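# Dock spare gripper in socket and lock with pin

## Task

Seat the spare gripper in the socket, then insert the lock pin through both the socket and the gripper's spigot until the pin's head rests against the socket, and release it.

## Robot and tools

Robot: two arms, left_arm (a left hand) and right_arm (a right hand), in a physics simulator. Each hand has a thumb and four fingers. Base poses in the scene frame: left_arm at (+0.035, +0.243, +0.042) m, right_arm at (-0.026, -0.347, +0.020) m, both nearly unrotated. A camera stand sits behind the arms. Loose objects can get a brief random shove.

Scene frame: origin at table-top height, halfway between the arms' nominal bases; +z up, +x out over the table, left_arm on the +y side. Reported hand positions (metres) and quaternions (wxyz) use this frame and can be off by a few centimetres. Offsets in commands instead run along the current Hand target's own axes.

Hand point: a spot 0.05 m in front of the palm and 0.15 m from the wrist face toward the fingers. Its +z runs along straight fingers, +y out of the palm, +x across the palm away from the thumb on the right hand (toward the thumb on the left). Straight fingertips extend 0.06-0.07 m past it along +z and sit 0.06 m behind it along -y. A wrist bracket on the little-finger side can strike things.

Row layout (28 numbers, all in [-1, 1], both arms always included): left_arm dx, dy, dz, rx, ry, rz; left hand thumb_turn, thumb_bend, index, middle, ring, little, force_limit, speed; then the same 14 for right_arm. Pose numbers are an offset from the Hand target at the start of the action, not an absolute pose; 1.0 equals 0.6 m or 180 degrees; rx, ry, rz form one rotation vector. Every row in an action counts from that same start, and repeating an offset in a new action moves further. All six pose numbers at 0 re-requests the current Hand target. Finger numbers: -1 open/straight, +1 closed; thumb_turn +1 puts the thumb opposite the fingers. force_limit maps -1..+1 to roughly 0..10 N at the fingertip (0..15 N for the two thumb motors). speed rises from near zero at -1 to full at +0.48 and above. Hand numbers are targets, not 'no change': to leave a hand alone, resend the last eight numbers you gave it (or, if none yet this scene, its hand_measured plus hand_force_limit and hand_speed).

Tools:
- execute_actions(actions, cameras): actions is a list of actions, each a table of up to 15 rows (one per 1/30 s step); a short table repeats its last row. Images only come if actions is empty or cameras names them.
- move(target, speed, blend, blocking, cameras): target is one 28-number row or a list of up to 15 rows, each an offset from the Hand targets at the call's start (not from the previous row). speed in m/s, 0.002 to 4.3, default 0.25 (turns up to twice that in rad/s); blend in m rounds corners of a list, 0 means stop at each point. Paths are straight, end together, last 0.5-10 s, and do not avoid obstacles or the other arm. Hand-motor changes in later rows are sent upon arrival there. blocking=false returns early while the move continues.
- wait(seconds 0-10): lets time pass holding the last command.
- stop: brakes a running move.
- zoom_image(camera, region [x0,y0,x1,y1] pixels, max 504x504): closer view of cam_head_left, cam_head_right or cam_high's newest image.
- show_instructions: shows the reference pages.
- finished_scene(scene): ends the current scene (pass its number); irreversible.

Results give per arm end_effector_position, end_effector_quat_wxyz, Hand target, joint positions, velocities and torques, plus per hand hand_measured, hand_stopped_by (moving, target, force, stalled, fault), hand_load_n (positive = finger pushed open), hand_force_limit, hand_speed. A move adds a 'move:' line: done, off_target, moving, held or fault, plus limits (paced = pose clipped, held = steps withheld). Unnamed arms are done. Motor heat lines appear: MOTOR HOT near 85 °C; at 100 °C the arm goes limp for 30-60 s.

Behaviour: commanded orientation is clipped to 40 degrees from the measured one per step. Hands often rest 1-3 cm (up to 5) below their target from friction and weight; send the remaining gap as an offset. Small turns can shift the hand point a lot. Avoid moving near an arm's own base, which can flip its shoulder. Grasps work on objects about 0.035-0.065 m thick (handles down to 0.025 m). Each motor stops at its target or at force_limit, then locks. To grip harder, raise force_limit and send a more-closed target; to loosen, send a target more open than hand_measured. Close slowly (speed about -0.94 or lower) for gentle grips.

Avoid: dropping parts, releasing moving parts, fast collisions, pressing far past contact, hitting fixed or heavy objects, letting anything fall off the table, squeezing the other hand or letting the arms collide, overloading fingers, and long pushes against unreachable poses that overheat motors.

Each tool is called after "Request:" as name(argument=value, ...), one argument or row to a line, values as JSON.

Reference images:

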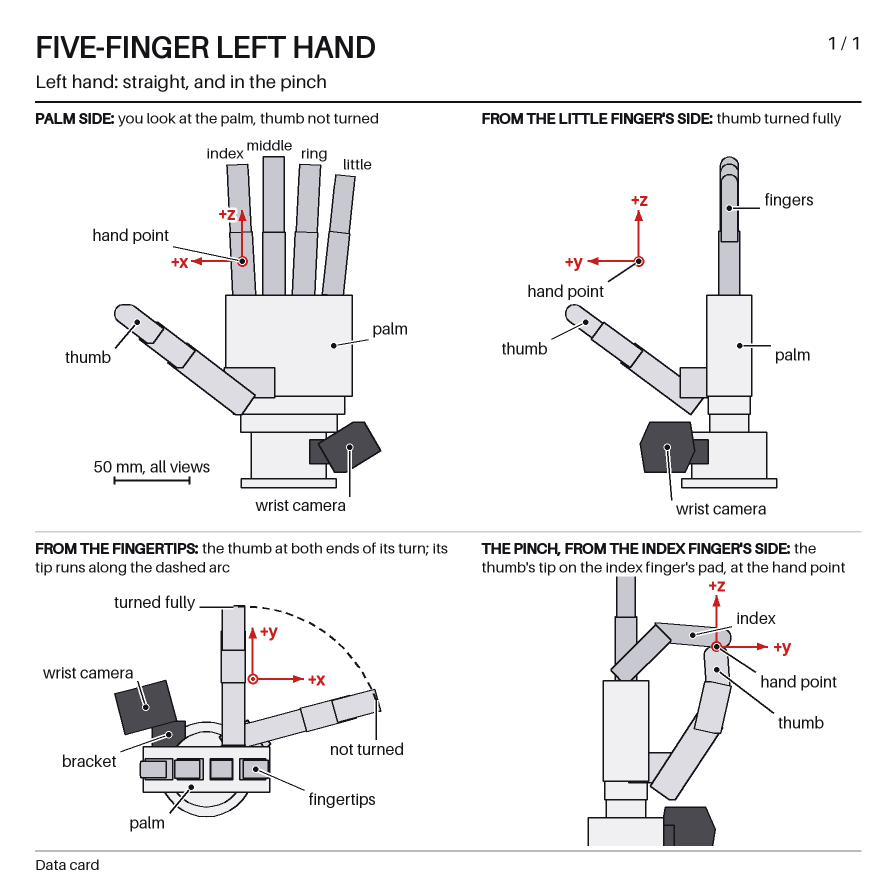

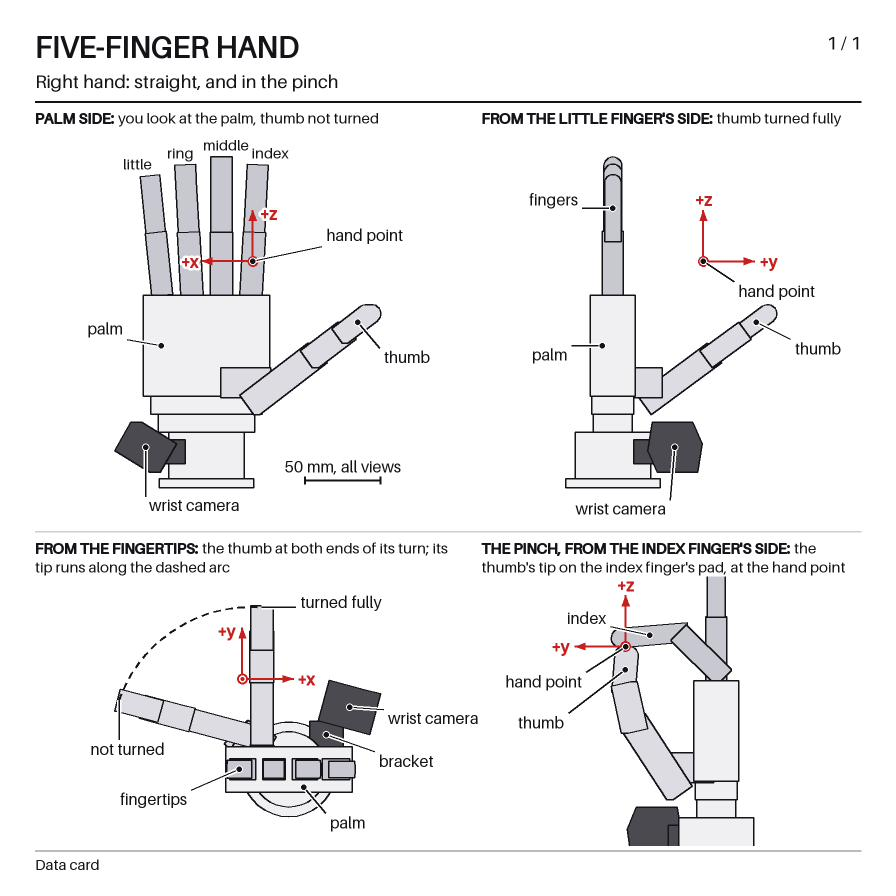

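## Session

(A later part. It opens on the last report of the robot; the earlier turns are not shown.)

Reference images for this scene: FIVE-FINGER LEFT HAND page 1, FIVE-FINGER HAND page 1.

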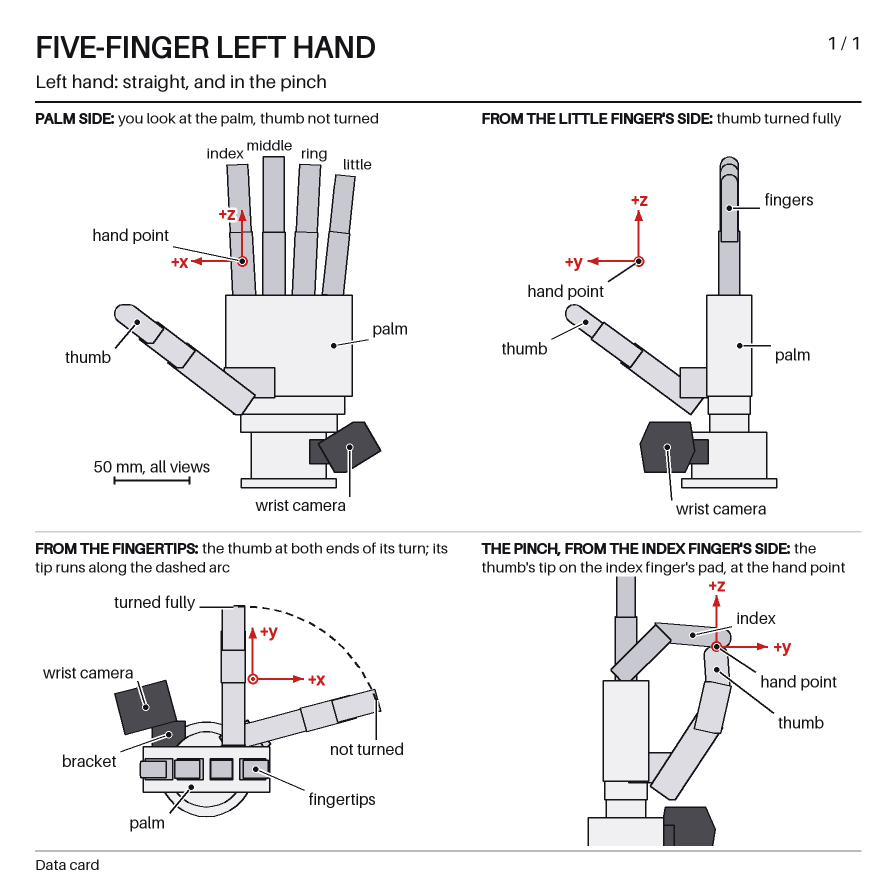

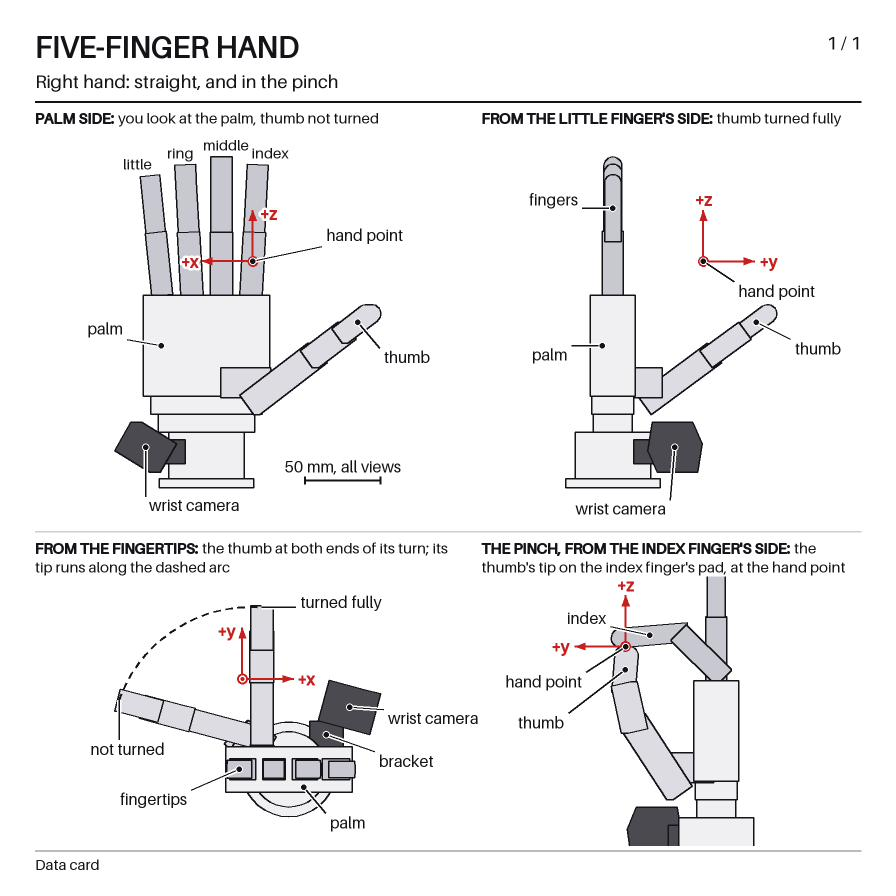

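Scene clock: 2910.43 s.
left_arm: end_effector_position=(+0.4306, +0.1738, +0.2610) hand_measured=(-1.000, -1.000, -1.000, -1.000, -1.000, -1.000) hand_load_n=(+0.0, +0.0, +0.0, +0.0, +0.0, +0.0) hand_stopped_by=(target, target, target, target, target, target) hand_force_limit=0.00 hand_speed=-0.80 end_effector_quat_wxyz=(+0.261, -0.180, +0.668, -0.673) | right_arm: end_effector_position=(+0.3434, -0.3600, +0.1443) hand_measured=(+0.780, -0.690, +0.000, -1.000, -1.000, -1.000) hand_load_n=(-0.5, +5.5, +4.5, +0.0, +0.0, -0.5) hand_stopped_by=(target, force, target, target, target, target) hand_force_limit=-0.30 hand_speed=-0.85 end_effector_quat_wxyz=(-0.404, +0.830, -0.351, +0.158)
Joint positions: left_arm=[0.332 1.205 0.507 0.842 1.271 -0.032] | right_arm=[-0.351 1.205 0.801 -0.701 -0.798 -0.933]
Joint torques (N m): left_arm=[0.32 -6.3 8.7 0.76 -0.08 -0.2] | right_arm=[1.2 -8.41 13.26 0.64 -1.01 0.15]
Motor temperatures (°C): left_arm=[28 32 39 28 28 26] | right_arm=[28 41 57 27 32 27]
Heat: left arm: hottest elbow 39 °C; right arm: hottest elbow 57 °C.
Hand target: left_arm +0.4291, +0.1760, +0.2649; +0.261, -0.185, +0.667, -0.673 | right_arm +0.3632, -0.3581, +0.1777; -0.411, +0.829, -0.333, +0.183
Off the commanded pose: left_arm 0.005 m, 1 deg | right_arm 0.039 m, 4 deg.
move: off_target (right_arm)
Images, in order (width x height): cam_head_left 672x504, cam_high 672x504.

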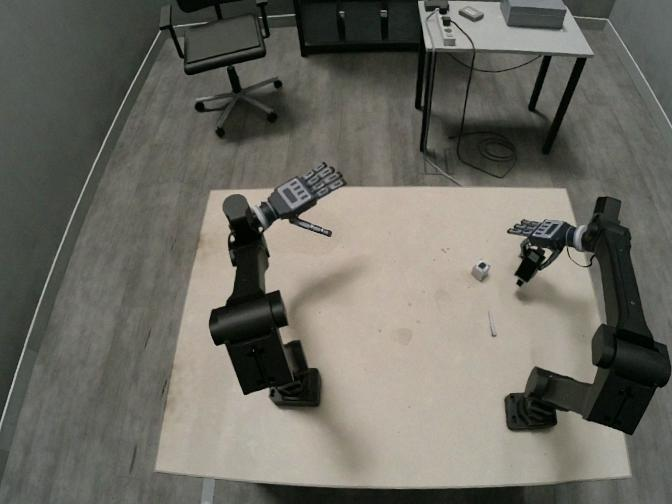

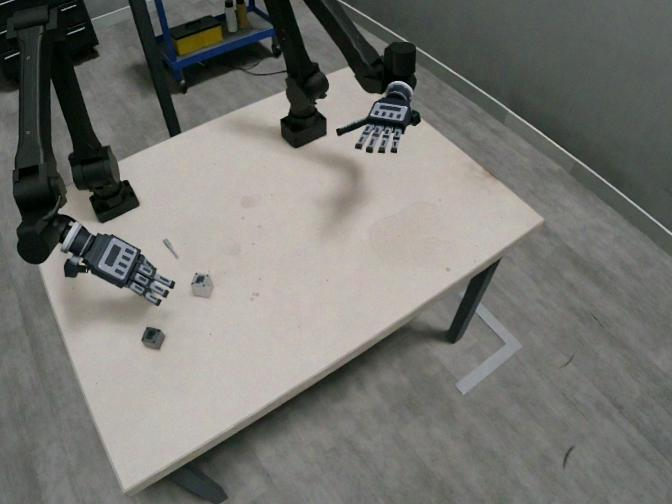

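Request:
move(
  target=[0,0,0,0,0,0,-1,-1,-1,-1,-1,-1,0,-0.8,-0.017,0.0877,0.048,-0.0105,-0.006,0.011,0.78,-0.3,0.0,-1,-1,-1,-0.3,-0.85],
  speed=0.05,
  cameras=["cam_head_left","cam_high"],
)

Request:
zoom_image(
  camera="cam_head_left",
  region=[500, 235, 560, 295],
)

Request:
zoom_image(
  camera="cam_high",
  region=[110, 250, 190, 330],
)

Scene clock: 2949.20 s.
left_arm: end_effector_position=(+0.4306, +0.1738, +0.2610) hand_measured=(-1.000, -1.000, -1.000, -1.000, -1.000, -1.000) hand_load_n=(+0.0, +0.0, +0.0, +0.0, +0.0, +0.0) hand_stopped_by=(target, target, target, target, target, target) hand_force_limit=0.00 hand_speed=-0.80 end_effector_quat_wxyz=(+0.261, -0.180, +0.668, -0.673) | right_arm: end_effector_position=(+0.3438, -0.3615, +0.1146) hand_measured=(+0.780, -0.690, +0.000, -1.000, -1.000, -1.000) hand_load_n=(-1.0, +5.5, +4.5, +0.0, +0.0, +0.0) hand_stopped_by=(target, force, target, target, target, target) hand_force_limit=-0.30 hand_speed=-0.85 end_effector_quat_wxyz=(-0.401, +0.831, -0.353, +0.157)
Joint positions: left_arm=[0.332 1.205 0.507 0.842 1.271 -0.032] | right_arm=[-0.351 1.249 0.753 -0.613 -0.791 -0.933]
Joint torques (N m): left_arm=[0.38 -6.3 8.7 0.77 -0.08 -0.2] | right_arm=[0.67 -6.53 8.64 1.54 -0.74 0.07]
Motor temperatures (°C): left_arm=[28 32 39 28 28 26] | right_arm=[28 40 62 27 33 27]
Heat: left arm: hottest elbow 39 °C; right arm: hottest elbow 62 °C.
Hand target: left_arm +0.4291, +0.1760, +0.2649; +0.261, -0.185, +0.667, -0.673 | right_arm +0.3514, -0.3580, +0.1181; -0.404, +0.831, -0.346, +0.162
Off the commanded pose: left_arm 0.005 m, 1 deg | right_arm 0.009 m, 1 deg.
move: done
Images, in order (width x height): cam_head_left 672x504, cam_high 672x504.

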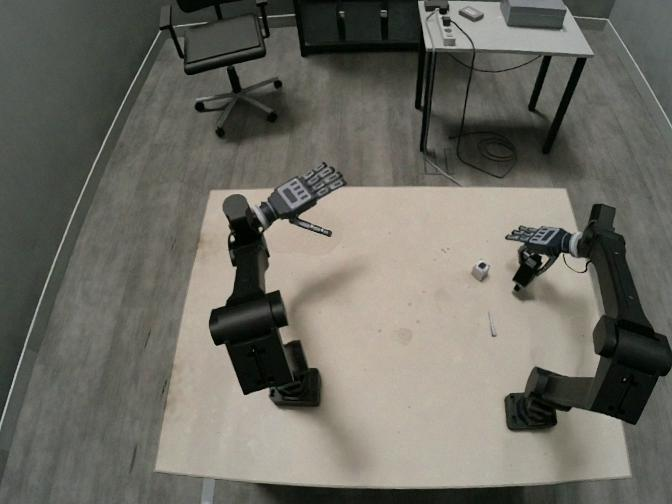

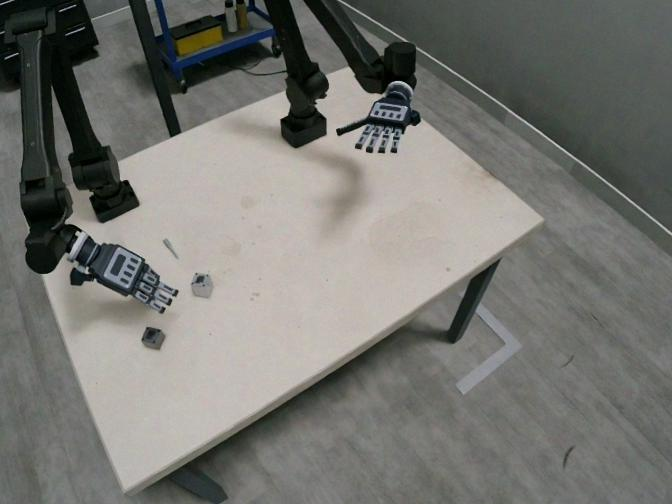

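Scaled by 8.400 from the camera's 672x504 image, which has a finer 960x720 frame.

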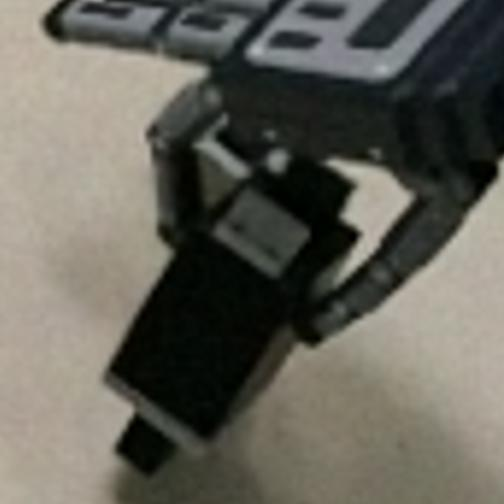

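Scaled by 6.300 from the camera's 672x504 image, which has a finer 960x720 frame.

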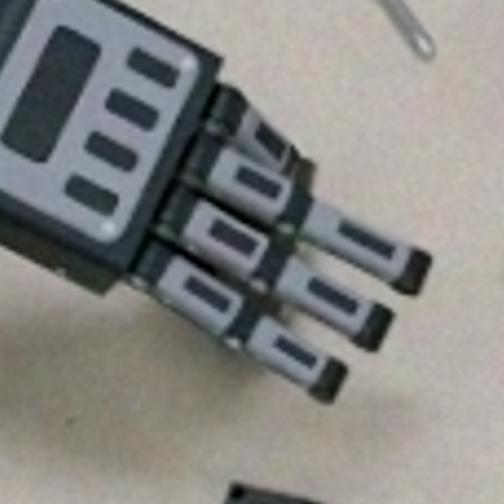

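Request:
move(
  target=[0,0,0,0,0,0,-1,-1,-1,-1,-1,-1,0,-0.8,0,0.0203,0.0161,0,0,0,0.78,-0.3,0.0,-1,-1,-1,-0.3,-0.85],
  speed=0.03,
  cameras=["cam_head_left"],
)

Request:
zoom_image(
  camera="cam_head_left",
  region=[500, 235, 560, 295],
)

Scene clock: 2969.70 s.
left_arm: end_effector_position=(+0.4306, +0.1738, +0.2610) hand_measured=(-1.000, -1.000, -1.000, -1.000, -1.000, -1.000) hand_load_n=(+0.0, +0.0, +0.0, +0.0, +0.0, +0.0) hand_stopped_by=(target, target, target, target, target, target) hand_force_limit=0.00 hand_speed=-0.80 end_effector_quat_wxyz=(+0.261, -0.180, +0.668, -0.673) | right_arm: end_effector_position=(+0.3440, -0.3616, +0.0996) hand_measured=(+0.780, -0.690, +0.000, -1.000, -1.000, -1.000) hand_load_n=(-1.0, +5.5, +4.5, +0.0, +0.0, +0.0) hand_stopped_by=(target, force, target, target, target, target) hand_force_limit=-0.30 hand_speed=-0.85 end_effector_quat_wxyz=(-0.401, +0.831, -0.352, +0.158)
Joint positions: left_arm=[0.332 1.205 0.507 0.842 1.271 -0.032] | right_arm=[-0.351 1.273 0.727 -0.562 -0.791 -0.933]
Joint torques (N m): left_arm=[0.38 -6.3 8.7 0.77 -0.08 -0.21] | right_arm=[0.62 -6.59 8.44 1.37 -0.72 0.09]
Motor temperatures (°C): left_arm=[28 32 39 28 28 26] | right_arm=[28 40 64 27 32 27]
Heat: left arm: hottest elbow 39 °C; right arm: hottest elbow 64 °C.
Hand target: left_arm +0.4291, +0.1760, +0.2649; +0.261, -0.185, +0.667, -0.673 | right_arm +0.3513, -0.3579, +0.1025; -0.404, +0.831, -0.346, +0.163
Off the commanded pose: left_arm 0.005 m, 1 deg | right_arm 0.009 m, 1 deg.
move: done
Images, in order (width x height): cam_head_left 672x504.

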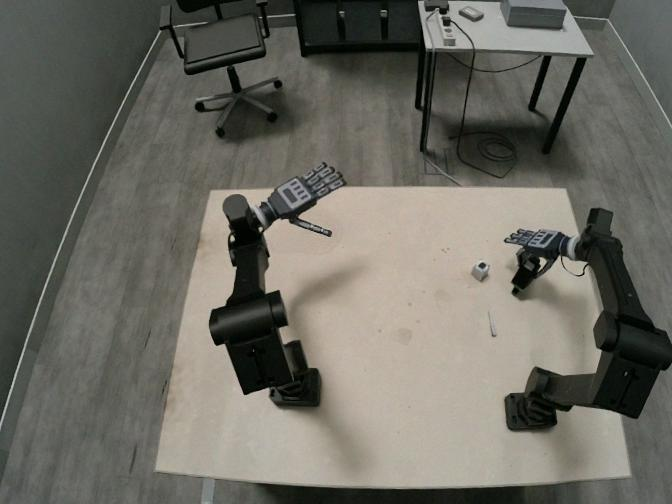

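Scaled by 8.400 from the camera's 672x504 image, which has a finer 960x720 frame.

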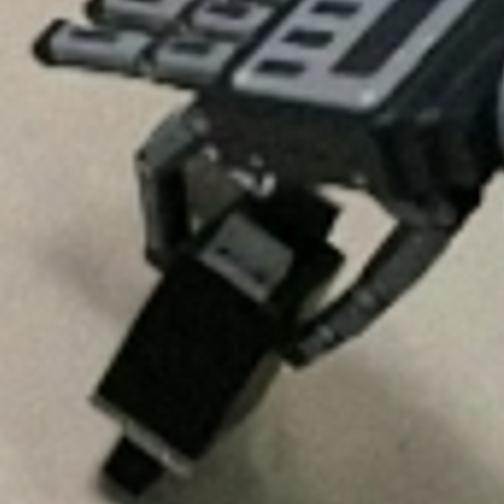

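Request:
move(
  target=[0,0,0,0,0,0,-1,-1,-1,-1,-1,-1,0,-0.8,0,0.0104,0.0083,0,0,0,0.78,-0.3,0.0,-1,-1,-1,-0.3,-0.85],
  speed=0.03,
  cameras=["cam_head_left","cam_head_right"],
)

Request:
zoom_image(
  camera="cam_head_left",
  region=[500, 240, 560, 300],
)

Request:
zoom_image(
  camera="cam_head_right",
  region=[500, 240, 560, 300],
)

Scene clock: 2977.20 s.
left_arm: end_effector_position=(+0.4306, +0.1738, +0.2610) hand_measured=(-1.000, -1.000, -1.000, -1.000, -1.000, -1.000) hand_load_n=(-0.5, +0.0, +0.0, +0.0, +0.0, +0.0) hand_stopped_by=(target, target, target, target, target, target) hand_force_limit=0.00 hand_speed=-0.80 end_effector_quat_wxyz=(+0.261, -0.180, +0.668, -0.673) | right_arm: end_effector_position=(+0.3453, -0.3621, +0.0936) hand_measured=(+0.780, -0.690, +0.000, -1.000, -1.000, -1.000) hand_load_n=(-1.0, +5.5, +4.0, +0.0, -0.5, +0.0) hand_stopped_by=(target, force, target, target, target, target) hand_force_limit=-0.30 hand_speed=-0.85 end_effector_quat_wxyz=(-0.401, +0.831, -0.351, +0.161)
Joint positions: left_arm=[0.332 1.205 0.507 0.842 1.271 -0.032] | right_arm=[-0.351 1.284 0.717 -0.535 -0.791 -0.933]
Joint torques (N m): left_arm=[0.38 -6.3 8.7 0.77 -0.08 -0.2] | right_arm=[0.79 -6.36 8.09 1.61 -0.71 0.08]
Motor temperatures (°C): left_arm=[28 32 39 28 28 26] | right_arm=[28 40 63 27 32 27]
Heat: left arm: hottest elbow 39 °C; right arm: hottest elbow 63 °C.
Hand target: left_arm +0.4291, +0.1760, +0.2649; +0.261, -0.185, +0.667, -0.673 | right_arm +0.3512, -0.3578, +0.0945; -0.404, +0.831, -0.346, +0.162
Off the commanded pose: left_arm 0.005 m, 1 deg | right_arm 0.007 m, 1 deg.
move: done
Images, in order (width x height): cam_head_left 672x504, cam_head_right 672x504.

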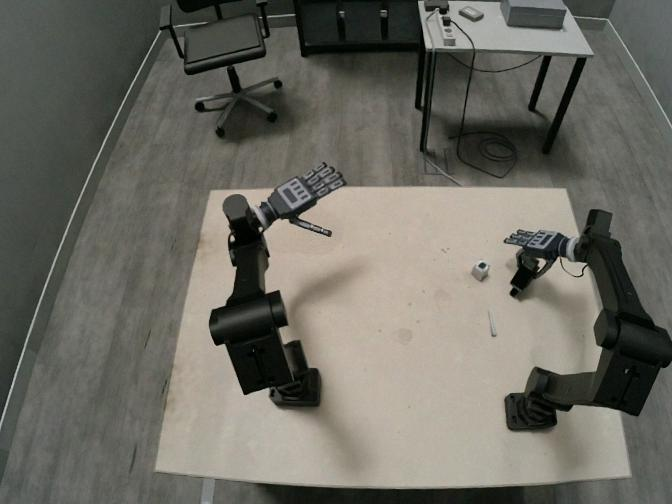

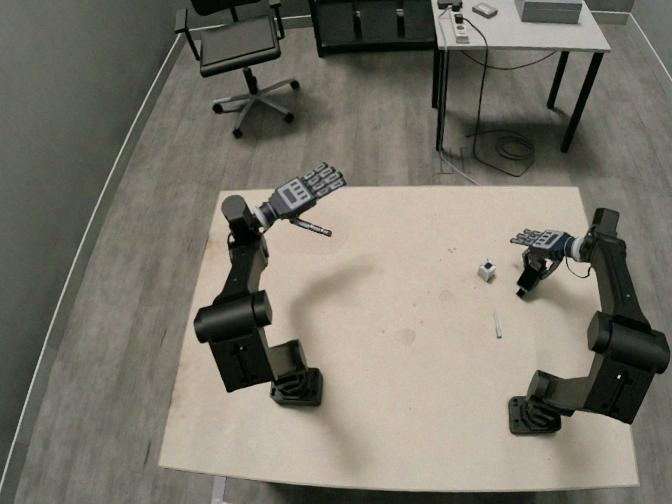

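Scaled by 8.400 from the camera's 672x504 image, which has a finer 960x720 frame.

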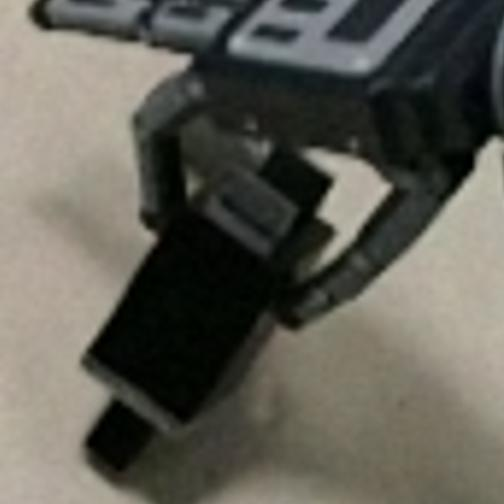

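Scaled by 8.400 from the camera's 672x504 image, which has a finer 960x720 frame.

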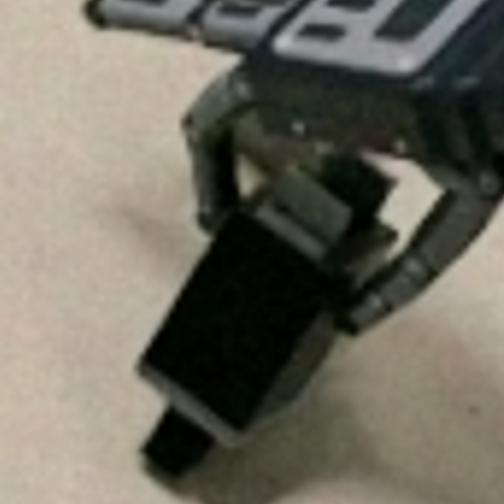

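Request:
move(
  target=[0,0,0,0,0,0,-1,-1,-1,-1,-1,-1,0,-0.8,-0.05,-0.0117,-0.0093,0,0,0,0.78,-0.3,0.0,-1,-1,-1,-0.3,-0.85],
  speed=0.03,
  cameras=["cam_head_left"],
)

Request:
zoom_image(
  camera="cam_head_left",
  region=[500, 240, 560, 300],
)

Scene clock: 2986.30 s.
left_arm: end_effector_position=(+0.4306, +0.1738, +0.2610) hand_measured=(-1.000, -1.000, -1.000, -1.000, -1.000, -1.000) hand_load_n=(+0.0, +0.0, +0.0, +0.0, +0.0, +0.0) hand_stopped_by=(target, target, target, target, target, target) hand_force_limit=0.00 hand_speed=-0.80 end_effector_quat_wxyz=(+0.261, -0.180, +0.668, -0.673) | right_arm: end_effector_position=(+0.3236, -0.3418, +0.0919) hand_measured=(+0.780, -0.690, +0.000, -1.000, -1.000, -1.000) hand_load_n=(-1.0, +5.5, +4.0, +0.0, +0.0, +0.0) hand_stopped_by=(target, force, target, target, target, target) hand_force_limit=-0.30 hand_speed=-0.85 end_effector_quat_wxyz=(-0.399, +0.832, -0.355, +0.150)
Joint positions: left_arm=[0.332 1.205 0.507 0.842 1.271 -0.032] | right_arm=[-0.313 1.218 0.659 -0.535 -0.772 -0.89]
Joint torques (N m): left_arm=[0.38 -6.3 8.69 0.77 -0.08 -0.2] | right_arm=[1.03 -7.94 8.24 1.32 -0.69 0.18]
Motor temperatures (°C): left_arm=[28 32 39 28 28 26] | right_arm=[28 40 62 27 32 27]
Heat: left arm: hottest elbow 39 °C; right arm: hottest elbow 62 °C.
Hand target: left_arm +0.4291, +0.1760, +0.2649; +0.261, -0.185, +0.667, -0.673 | right_arm +0.3300, -0.3365, +0.1037; -0.404, +0.831, -0.346, +0.162
Off the commanded pose: left_arm 0.005 m, 1 deg | right_arm 0.014 m, 2 deg.
move: off_target (right_arm)
Images, in order (width x height): cam_head_left 672x504.

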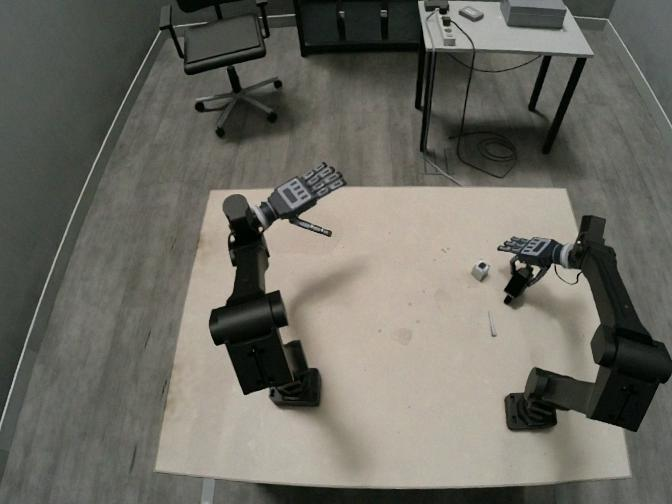

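Scaled by 8.400 from the camera's 672x504 image, which has a finer 960x720 frame.

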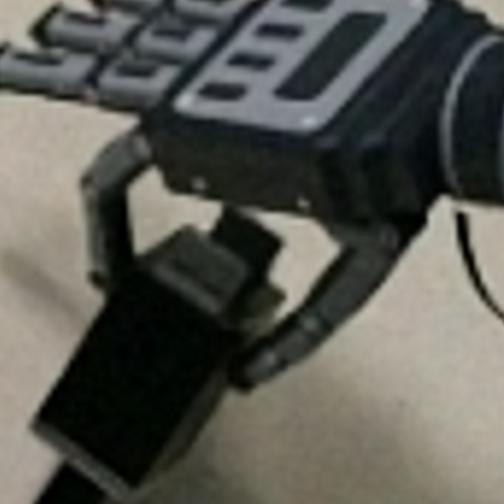

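Request:
move(
  target=[
    [0,0,0,0,0,0,-1,-1,-1,-1,-1,-1,0,-0.8,0.0917,0.0,0.0,0,0,0,0.78,-0.3,0.0,-1,-1,-1,-0.3,-0.85],
    [0,0,0,0,0,0,-1,-1,-1,-1,-1,-1,0,-0.8,0.1,0.0392,0.031,0,0,0,0.78,-0.3,0.0,-1,-1,-1,-0.3,-0.85],
  ],
  speed=0.05,
  blend=[0.01,0],
  cameras=["cam_head_left"],
)

Request:
zoom_image(
  camera="cam_head_left",
  region=[490, 235, 560, 305],
)

Scene clock: 3011.57 s.
left_arm: end_effector_position=(+0.4306, +0.1738, +0.2610) hand_measured=(-1.000, -1.000, -1.000, -1.000, -1.000, -1.000) hand_load_n=(+0.0, +0.0, +0.0, +0.0, +0.0, +0.0) hand_stopped_by=(target, target, target, target, target, target) hand_force_limit=0.00 hand_speed=-0.80 end_effector_quat_wxyz=(+0.261, -0.180, +0.668, -0.673) | right_arm: end_effector_position=(+0.3550, -0.3665, +0.0647) hand_measured=(+0.780, -0.690, +0.000, -1.000, -1.000, -1.000) hand_load_n=(-1.0, +5.5, +4.0, +0.0, +0.0, +0.0) hand_stopped_by=(target, force, target, target, target, target) hand_force_limit=-0.30 hand_speed=-0.85 end_effector_quat_wxyz=(-0.402, +0.833, -0.353, +0.140)
Joint positions: left_arm=[0.332 1.205 0.507 0.842 1.271 -0.032] | right_arm=[-0.354 1.397 0.737 -0.497 -0.801 -0.956]
Joint torques (N m): left_arm=[0.38 -6.24 8.7 0.79 -0.08 -0.2] | right_arm=[-2.14 -7.3 9.69 1.46 -0.95 -0.15]
Motor temperatures (°C): left_arm=[28 32 39 28 28 26] | right_arm=[28 39 62 27 31 27]
Heat: left arm: hottest elbow 39 °C; right arm: hottest elbow 62 °C.
Hand target: left_arm +0.4291, +0.1760, +0.2649; +0.261, -0.185, +0.667, -0.673 | right_arm +0.3724, -0.3788, +0.0732; -0.404, +0.831, -0.346, +0.162
Off the commanded pose: left_arm 0.005 m, 1 deg | right_arm 0.023 m, 3 deg.
move: off_target (right_arm)
Images, in order (width x height): cam_head_left 672x504.

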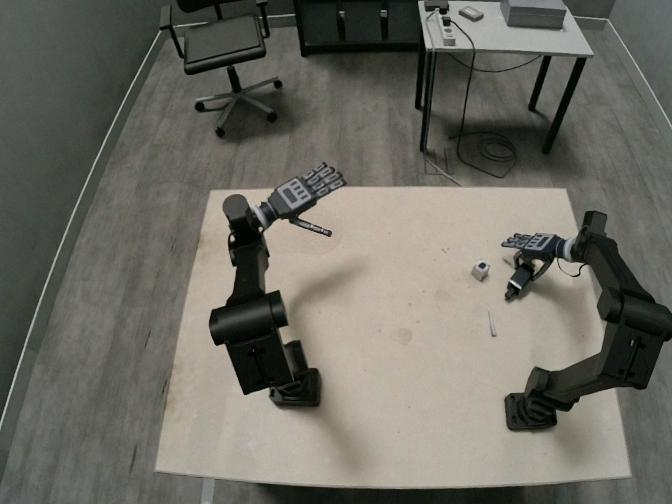

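Scaled by 7.200 from the camera's 672x504 image, which has a finer 960x720 frame.

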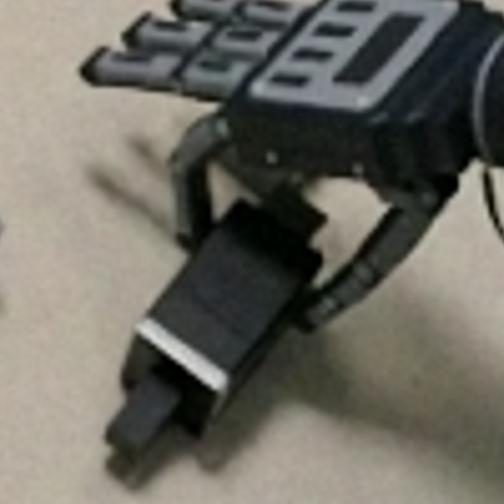

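Request:
move(
  target=[0,0,0,0,0,0,-1,-1,-1,-1,-1,-1,0,-0.8,0.01,0.0183,0.0145,0,0,0,0.78,-0.3,0.0,-1,-1,-1,-0.3,-0.85],
  speed=0.05,
  cameras=["cam_head_left"],
)

Request:
zoom_image(
  camera="cam_head_left",
  region=[490, 235, 560, 305],
)

Scene clock: 3016.83 s.
left_arm: end_effector_position=(+0.4306, +0.1738, +0.2610) hand_measured=(-1.000, -1.000, -1.000, -1.000, -1.000, -1.000) hand_load_n=(+0.0, +0.0, +0.0, +0.0, +0.0, +0.0) hand_stopped_by=(target, target, target, target, target, target) hand_force_limit=0.00 hand_speed=-0.80 end_effector_quat_wxyz=(+0.261, -0.180, +0.668, -0.673) | right_arm: end_effector_position=(+0.3606, -0.3702, +0.0545) hand_measured=(+0.780, -0.690, +0.000, -1.000, -1.000, -1.000) hand_load_n=(-1.0, +6.0, +4.0, +0.0, +0.0, +0.0) hand_stopped_by=(target, force, target, target, target, target) hand_force_limit=-0.30 hand_speed=-0.85 end_effector_quat_wxyz=(-0.404, +0.832, -0.351, +0.143)
Joint positions: left_arm=[0.332 1.205 0.507 0.842 1.271 -0.032] | right_arm=[-0.361 1.432 0.737 -0.459 -0.808 -0.963]
Joint torques (N m): left_arm=[0.44 -6.3 8.69 0.77 -0.08 -0.2] | right_arm=[-2.37 -7.3 9.35 1.48 -0.77 -0.17]
Motor temperatures (°C): left_arm=[28 32 39 28 28 26] | right_arm=[28 39 62 27 31 27]
Heat: left arm: hottest elbow 39 °C; right arm: hottest elbow 62 °C.
Hand target: left_arm +0.4291, +0.1760, +0.2649; +0.261, -0.185, +0.667, -0.673 | right_arm +0.3765, -0.3830, +0.0591; -0.404, +0.831, -0.346, +0.162
Off the commanded pose: left_arm 0.005 m, 1 deg | right_arm 0.021 m, 2 deg.
move: off_target (right_arm)
Images, in order (width x height): cam_head_left 672x504.

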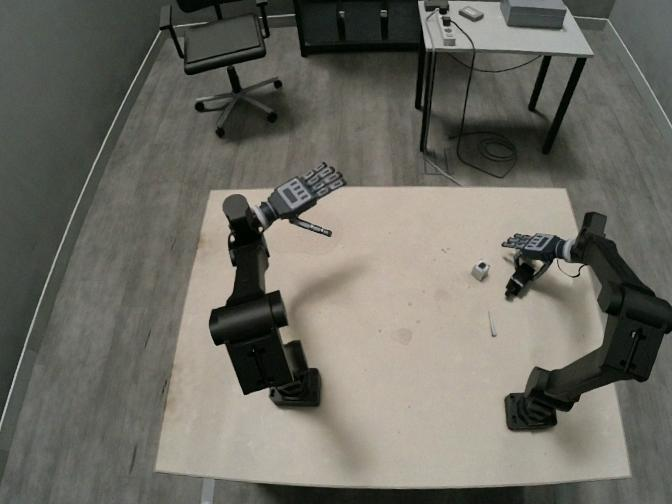

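Scaled by 7.200 from the camera's 672x504 image, which has a finer 960x720 frame.

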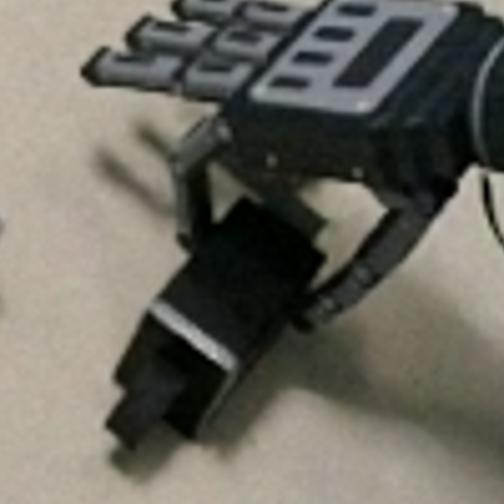

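Request:
move(
  target=[
    [0,0,0,0,0,0,-1,-1,-1,-1,-1,-1,0,-0.8,0,0,0,0,0,0,0.78,-0.95,-0.15,-1,-1,-1,0.07,-0.6],
    [0,0,0,0,0,0,-1,-1,-1,-1,-1,-1,0,-0.8,0,0.0131,0.0103,0,0,0,0.78,-0.95,-0.15,-1,-1,-1,0.07,-0.6],
  ],
  speed=0.05,
  cameras=["cam_head_left"],
)

Request:
zoom_image(
  camera="cam_head_left",
  region=[500, 240, 550, 290],
)

Scene clock: 3024.10 s.
left_arm: end_effector_position=(+0.4306, +0.1738, +0.2610) hand_measured=(-1.000, -1.000, -1.000, -1.000, -1.000, -1.000) hand_load_n=(+0.0, +0.0, +0.0, +0.0, +0.0, +0.0) hand_stopped_by=(target, target, target, target, target, target) hand_force_limit=0.00 hand_speed=-0.80 end_effector_quat_wxyz=(+0.261, -0.180, +0.668, -0.673) | right_arm: end_effector_position=(+0.3661, -0.3724, +0.0477) hand_measured=(+0.780, -0.950, -0.150, -1.000, -1.000, -1.000) hand_load_n=(+0.0, +0.0, +0.0, +0.0, +0.0, +0.0) hand_stopped_by=(target, target, target, target, target, target) hand_force_limit=0.07 hand_speed=-0.60 end_effector_quat_wxyz=(-0.404, +0.832, -0.349, +0.148)
Joint positions: left_arm=[0.332 1.205 0.507 0.842 1.271 -0.032] | right_arm=[-0.361 1.456 0.737 -0.424 -0.808 -0.963]
Joint torques (N m): left_arm=[0.38 -6.3 8.72 0.76 -0.08 -0.21] | right_arm=[-2.14 -7.53 8.25 1.33 -0.76 -0.16]
Motor temperatures (°C): left_arm=[28 32 39 28 28 26] | right_arm=[28 39 63 27 31 27]
Heat: left arm: hottest elbow 39 °C; right arm: hottest elbow 63 °C.
Hand target: left_arm +0.4291, +0.1760, +0.2649; +0.261, -0.185, +0.667, -0.673 | right_arm +0.3763, -0.3830, +0.0491; -0.404, +0.831, -0.346, +0.162
Off the commanded pose: left_arm 0.005 m, 1 deg | right_arm 0.015 m, 2 deg.
move: off_target (right_arm)
Images, in order (width x height): cam_head_left 672x504.

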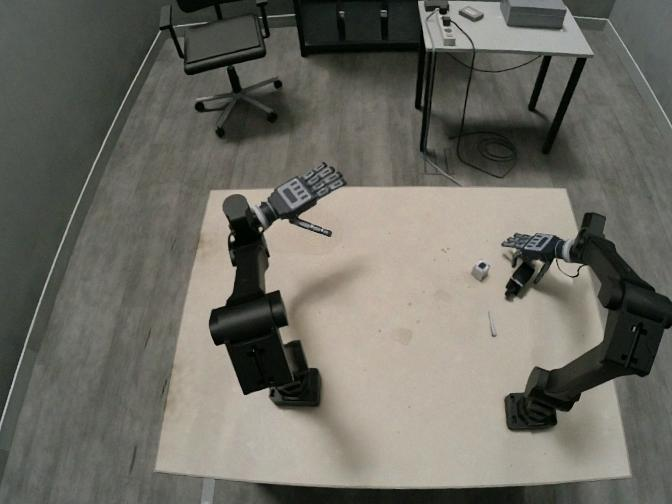

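Scaled by 10.080 from the camera's 672x504 image, which has a finer 960x720 frame.

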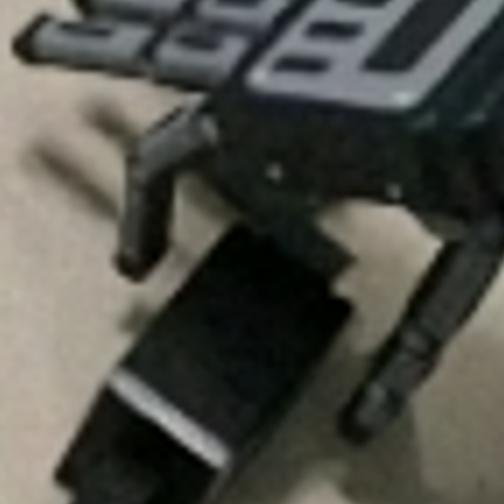

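Request:
move(
  target=[
    [0,0,0,0,0,0,-1,-1,-1,-1,-1,-1,0,-0.8,-0.006,0.009,0.004,0,0,0,0.78,-0.95,-0.15,-1,-1,-1,0.07,-0.6],
  ],
  speed=0.05,
)

Scene clock: 3037.10 s.
left_arm: end_effector_position=(+0.4306, +0.1738, +0.2610) hand_measured=(-1.000, -1.000, -1.000, -1.000, -1.000, -1.000) hand_load_n=(+0.0, +0.0, +0.0, +0.0, +0.0, +0.0) hand_stopped_by=(target, target, target, target, target, target) hand_force_limit=0.00 hand_speed=-0.80 end_effector_quat_wxyz=(+0.261, -0.180, +0.668, -0.673) | right_arm: end_effector_position=(+0.3702, -0.3741, +0.0474) hand_measured=(+0.780, -0.950, -0.150, -1.000, -1.000, -1.000) hand_load_n=(+0.0, +0.0, +0.0, +0.0, +0.0, +0.0) hand_stopped_by=(target, target, target, target, target, target) hand_force_limit=0.07 hand_speed=-0.60 end_effector_quat_wxyz=(-0.405, +0.832, -0.345, +0.156)
Joint positions: left_arm=[0.332 1.205 0.507 0.842 1.271 -0.032] | right_arm=[-0.361 1.459 0.737 -0.404 -0.808 -0.963]
Joint torques (N m): left_arm=[0.44 -6.24 8.68 0.77 -0.08 -0.21] | right_arm=[-2.14 -7.53 6.91 1.37 -0.76 -0.16]
Motor temperatures (°C): left_arm=[28 32 39 28 28 26] | right_arm=[28 39 62 27 31 27]
Heat: left arm: hottest elbow 39 °C; right arm: hottest elbow 62 °C.
Hand target: left_arm +0.4291, +0.1760, +0.2649; +0.261, -0.185, +0.667, -0.673 | right_arm +0.3727, -0.3814, +0.0434; -0.404, +0.831, -0.346, +0.162
Off the commanded pose: left_arm 0.005 m, 1 deg | right_arm 0.009 m, 1 deg.
move: done

Request:
move(
  target=[
    [0,0,0,0,0,0,-1,-1,-1,-1,-1,-1,0,-0.8,-0.0141,0.0095,0.0015,0,0,0,0.78,-0.95,-0.15,-1,-1,-1,0.07,-0.6],
  ],
  speed=0.05,
  cameras=["cam_head_left"],
)

Request:
zoom_image(
  camera="cam_head_left",
  region=[500, 240, 550, 290],
)

Scene clock: 3043.83 s.
left_arm: end_effector_position=(+0.4306, +0.1738, +0.2610) hand_measured=(-1.000, -1.000, -1.000, -1.000, -1.000, -1.000) hand_load_n=(+0.0, +0.0, +0.0, +0.0, +0.0, +0.0) hand_stopped_by=(target, target, target, target, target, target) hand_force_limit=0.00 hand_speed=-0.80 end_effector_quat_wxyz=(+0.261, -0.180, +0.668, -0.673) | right_arm: end_effector_position=(+0.3613, -0.3706, +0.0388) hand_measured=(+0.780, -0.950, -0.150, -1.000, -1.000, -1.000) hand_load_n=(+0.0, +0.0, +0.0, +0.0, +0.0, +0.0) hand_stopped_by=(target, target, target, target, target, target) hand_force_limit=0.07 hand_speed=-0.60 end_effector_quat_wxyz=(-0.405, +0.832, -0.347, +0.152)
Joint positions: left_arm=[0.332 1.205 0.507 0.842 1.271 -0.032] | right_arm=[-0.361 1.459 0.708 -0.383 -0.808 -0.963]
Joint torques (N m): left_arm=[0.44 -6.3 8.7 0.77 -0.08 -0.2] | right_arm=[-1.9 -8.12 6.64 1.47 -0.73 -0.13]
Motor temperatures (°C): left_arm=[28 32 39 28 28 26] | right_arm=[28 39 61 27 31 27]
Heat: left arm: hottest elbow 39 °C; right arm: hottest elbow 61 °C.
Hand target: left_arm +0.4291, +0.1760, +0.2649; +0.261, -0.185, +0.667, -0.673 | right_arm +0.3646, -0.3774, +0.0384; -0.404, +0.831, -0.346, +0.162
Off the commanded pose: left_arm 0.005 m, 1 deg | right_arm 0.008 m, 1 deg.
move: done
Images, in order (width x height): cam_head_left 672x504.

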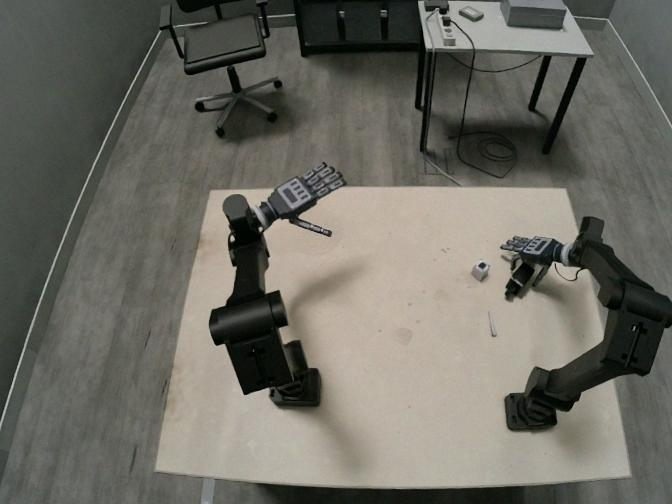

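Scaled by 10.080 from the camera's 672x504 image, which has a finer 960x720 frame.

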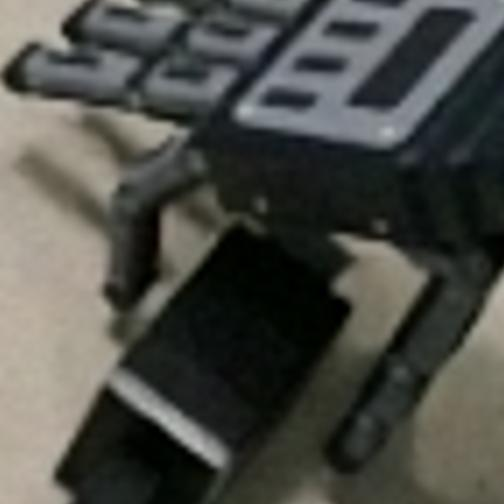

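Request:
move(
  target=[
    [0,0,0,0,0,0,-1,-1,-1,-1,-1,-1,0,-0.8,0.0,-0.0653,-0.0517,0,0,0,0.78,-0.95,-0.15,-1,-1,-1,0.07,-0.6],
    [0,0,0,0,0,0,-1,-1,-1,-1,-1,-1,0,-0.8,0.0,-0.0072,-0.0057,0,0,0,0.78,-0.95,-0.15,-1,-1,-1,0.07,-0.6],
  ],
  speed=0.06,
  cameras=["cam_head_left"],
)

Request:
zoom_image(
  camera="cam_head_left",
  region=[500, 240, 550, 290],
)

Scene clock: 3053.27 s.
left_arm: end_effector_position=(+0.4306, +0.1738, +0.2610) hand_measured=(-1.000, -1.000, -1.000, -1.000, -1.000, -1.000) hand_load_n=(+0.0, +0.0, -0.5, +0.0, +0.0, +0.0) hand_stopped_by=(target, target, target, target, target, target) hand_force_limit=0.00 hand_speed=-0.80 end_effector_quat_wxyz=(+0.261, -0.180, +0.668, -0.673) | right_arm: end_effector_position=(+0.3614, -0.3707, +0.0467) hand_measured=(+0.780, -0.950, -0.150, -1.000, -1.000, -1.000) hand_load_n=(+0.0, +0.0, +0.0, +0.0, +0.0, +0.0) hand_stopped_by=(target, target, target, target, target, target) hand_force_limit=0.07 hand_speed=-0.60 end_effector_quat_wxyz=(-0.405, +0.832, -0.345, +0.155)
Joint positions: left_arm=[0.332 1.205 0.507 0.842 1.271 -0.032] | right_arm=[-0.361 1.438 0.712 -0.402 -0.808 -0.963]
Joint torques (N m): left_arm=[0.32 -6.3 8.7 0.77 -0.08 -0.21] | right_arm=[-1.79 -7.3 6.98 1.4 -0.71 -0.13]
Motor temperatures (°C): left_arm=[28 32 39 28 28 26] | right_arm=[28 39 60 27 31 27]
Heat: left arm: hottest elbow 39 °C; right arm: hottest elbow 60 °C.
Hand target: left_arm +0.4291, +0.1760, +0.2649; +0.261, -0.185, +0.667, -0.673 | right_arm +0.3648, -0.3775, +0.0440; -0.404, +0.831, -0.346, +0.162
Off the commanded pose: left_arm 0.005 m, 1 deg | right_arm 0.008 m, 1 deg.
move: done
Images, in order (width x height): cam_head_left 672x504.

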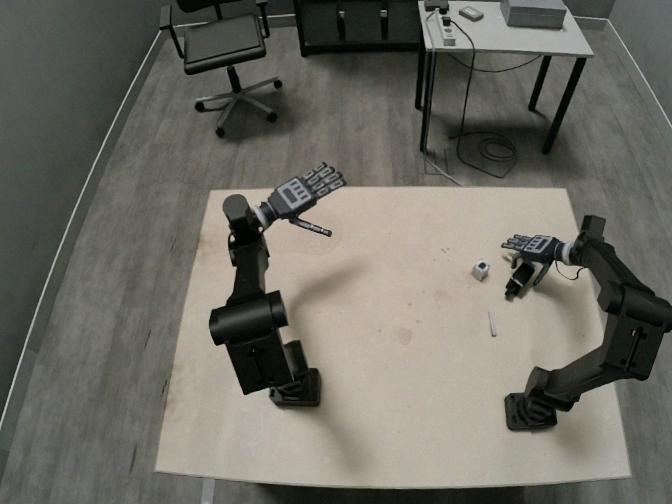

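Scaled by 10.080 from the camera's 672x504 image, which has a finer 960x720 frame.

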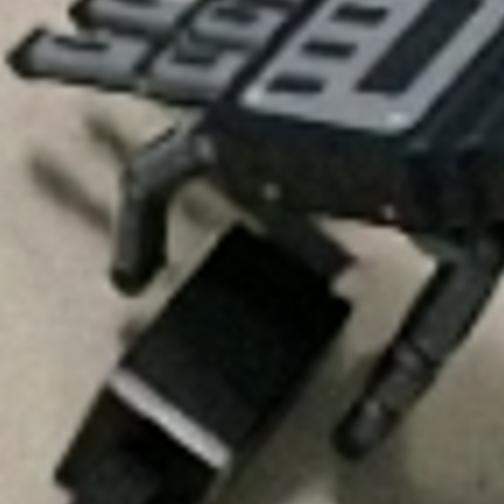

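Request:
move(
  target=[
    [0,0,0,0,0,0,-1,-1,-1,-1,-1,-1,0,-0.8,0.0112,-0.0653,-0.0517,0,0,0,0.78,-0.95,-0.15,-1,-1,-1,0.07,-0.6],
    [0,0,0,0,0,0,-1,-1,-1,-1,-1,-1,0,-0.8,0.0118,0.002,0.0015,0,0,0,0.78,-0.95,-0.15,-1,-1,-1,0.07,-0.6],
  ],
  speed=0.08,
)

Scene clock: 3066.87 s.
left_arm: end_effector_position=(+0.4306, +0.1738, +0.2610) hand_measured=(-1.000, -1.000, -1.000, -1.000, -1.000, -1.000) hand_load_n=(+0.0, +0.0, +0.0, +0.0, +0.0, +0.0) hand_stopped_by=(target, target, target, target, target, target) hand_force_limit=0.00 hand_speed=-0.80 end_effector_quat_wxyz=(+0.261, -0.180, +0.668, -0.673) | right_arm: end_effector_position=(+0.3661, -0.3743, +0.0446) hand_measured=(+0.780, -0.950, -0.150, -1.000, -1.000, -1.000) hand_load_n=(+0.0, +0.0, +0.0, +0.0, +0.0, +0.0) hand_stopped_by=(target, target, target, target, target, target) hand_force_limit=0.07 hand_speed=-0.60 end_effector_quat_wxyz=(-0.404, +0.833, -0.346, +0.153)
Joint positions: left_arm=[0.332 1.205 0.507 0.842 1.271 -0.032] | right_arm=[-0.365 1.459 0.729 -0.406 -0.808 -0.969]
Joint torques (N m): left_arm=[0.38 -6.36 8.7 0.76 -0.08 -0.21] | right_arm=[-2.43 -7.65 6.97 1.4 -0.87 -0.16]
Motor temperatures (°C): left_arm=[28 32 39 28 28 26] | right_arm=[28 39 59 27 31 27]
Heat: left arm: hottest elbow 39 °C; right arm: hottest elbow 59 °C.
Hand target: left_arm +0.4291, +0.1760, +0.2649; +0.261, -0.185, +0.667, -0.673 | right_arm +0.3697, -0.3825, +0.0424; -0.404, +0.831, -0.346, +0.162
Off the commanded pose: left_arm 0.005 m, 1 deg | right_arm 0.009 m, 1 deg.
move: done

Request:
move(
  target=[
    [0,0,0,0,0,0,-1,-1,-1,-1,-1,-1,0,-0.8,0,0,0,0,0,0,0.78,-0.95,0.0,-1,-1,-1,-0.3,-0.6],
    [0,0,0,0,0,0,-1,-1,-1,-1,-1,-1,0,-0.8,0,0,0,0,0,0,0.78,-0.3,0.0,-1,-1,-1,-0.3,-0.85],
  ],
  speed=0.05,
  cameras=["cam_head_left"],
)

Request:
zoom_image(
  camera="cam_head_left",
  region=[500, 240, 550, 290],
)

Scene clock: 3074.60 s.
left_arm: end_effector_position=(+0.4306, +0.1738, +0.2610) hand_measured=(-1.000, -1.000, -1.000, -1.000, -1.000, -1.000) hand_load_n=(+0.0, +0.5, +0.0, +0.0, +0.0, +0.0) hand_stopped_by=(target, target, target, target, target, target) hand_force_limit=0.00 hand_speed=-0.80 end_effector_quat_wxyz=(+0.261, -0.180, +0.668, -0.673) | right_arm: end_effector_position=(+0.3662, -0.3742, +0.0447) hand_measured=(+0.780, -0.690, +0.000, -1.000, -1.000, -1.000) hand_load_n=(-1.0, +6.0, +4.0, +0.0, +0.0, +0.0) hand_stopped_by=(target, force, target, target, target, target) hand_force_limit=-0.30 hand_speed=-0.85 end_effector_quat_wxyz=(-0.404, +0.833, -0.346, +0.154)
Joint positions: left_arm=[0.332 1.205 0.507 0.842 1.271 -0.032] | right_arm=[-0.365 1.459 0.729 -0.405 -0.809 -0.969]
Joint torques (N m): left_arm=[0.44 -6.24 8.7 0.76 -0.08 -0.21] | right_arm=[-2.26 -7.71 6.99 1.39 -0.82 -0.17]
Motor temperatures (°C): left_arm=[28 32 39 28 28 26] | right_arm=[28 39 58 27 31 27]
Heat: left arm: hottest elbow 39 °C; right arm: hottest elbow 58 °C.
Hand target: left_arm +0.4291, +0.1760, +0.2649; +0.261, -0.185, +0.667, -0.673 | right_arm +0.3697, -0.3824, +0.0424; -0.404, +0.831, -0.346, +0.162
Off the commanded pose: left_arm 0.005 m, 1 deg | right_arm 0.009 m, 1 deg.
move: done
Images, in order (width x height): cam_head_left 672x504.

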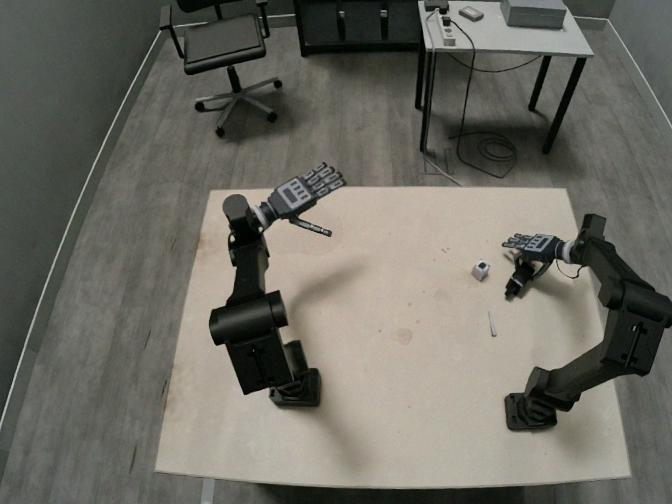

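Scaled by 10.080 from the camera's 672x504 image, which has a finer 960x720 frame.

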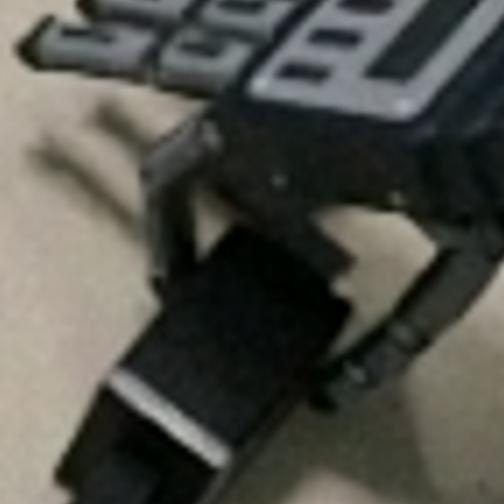

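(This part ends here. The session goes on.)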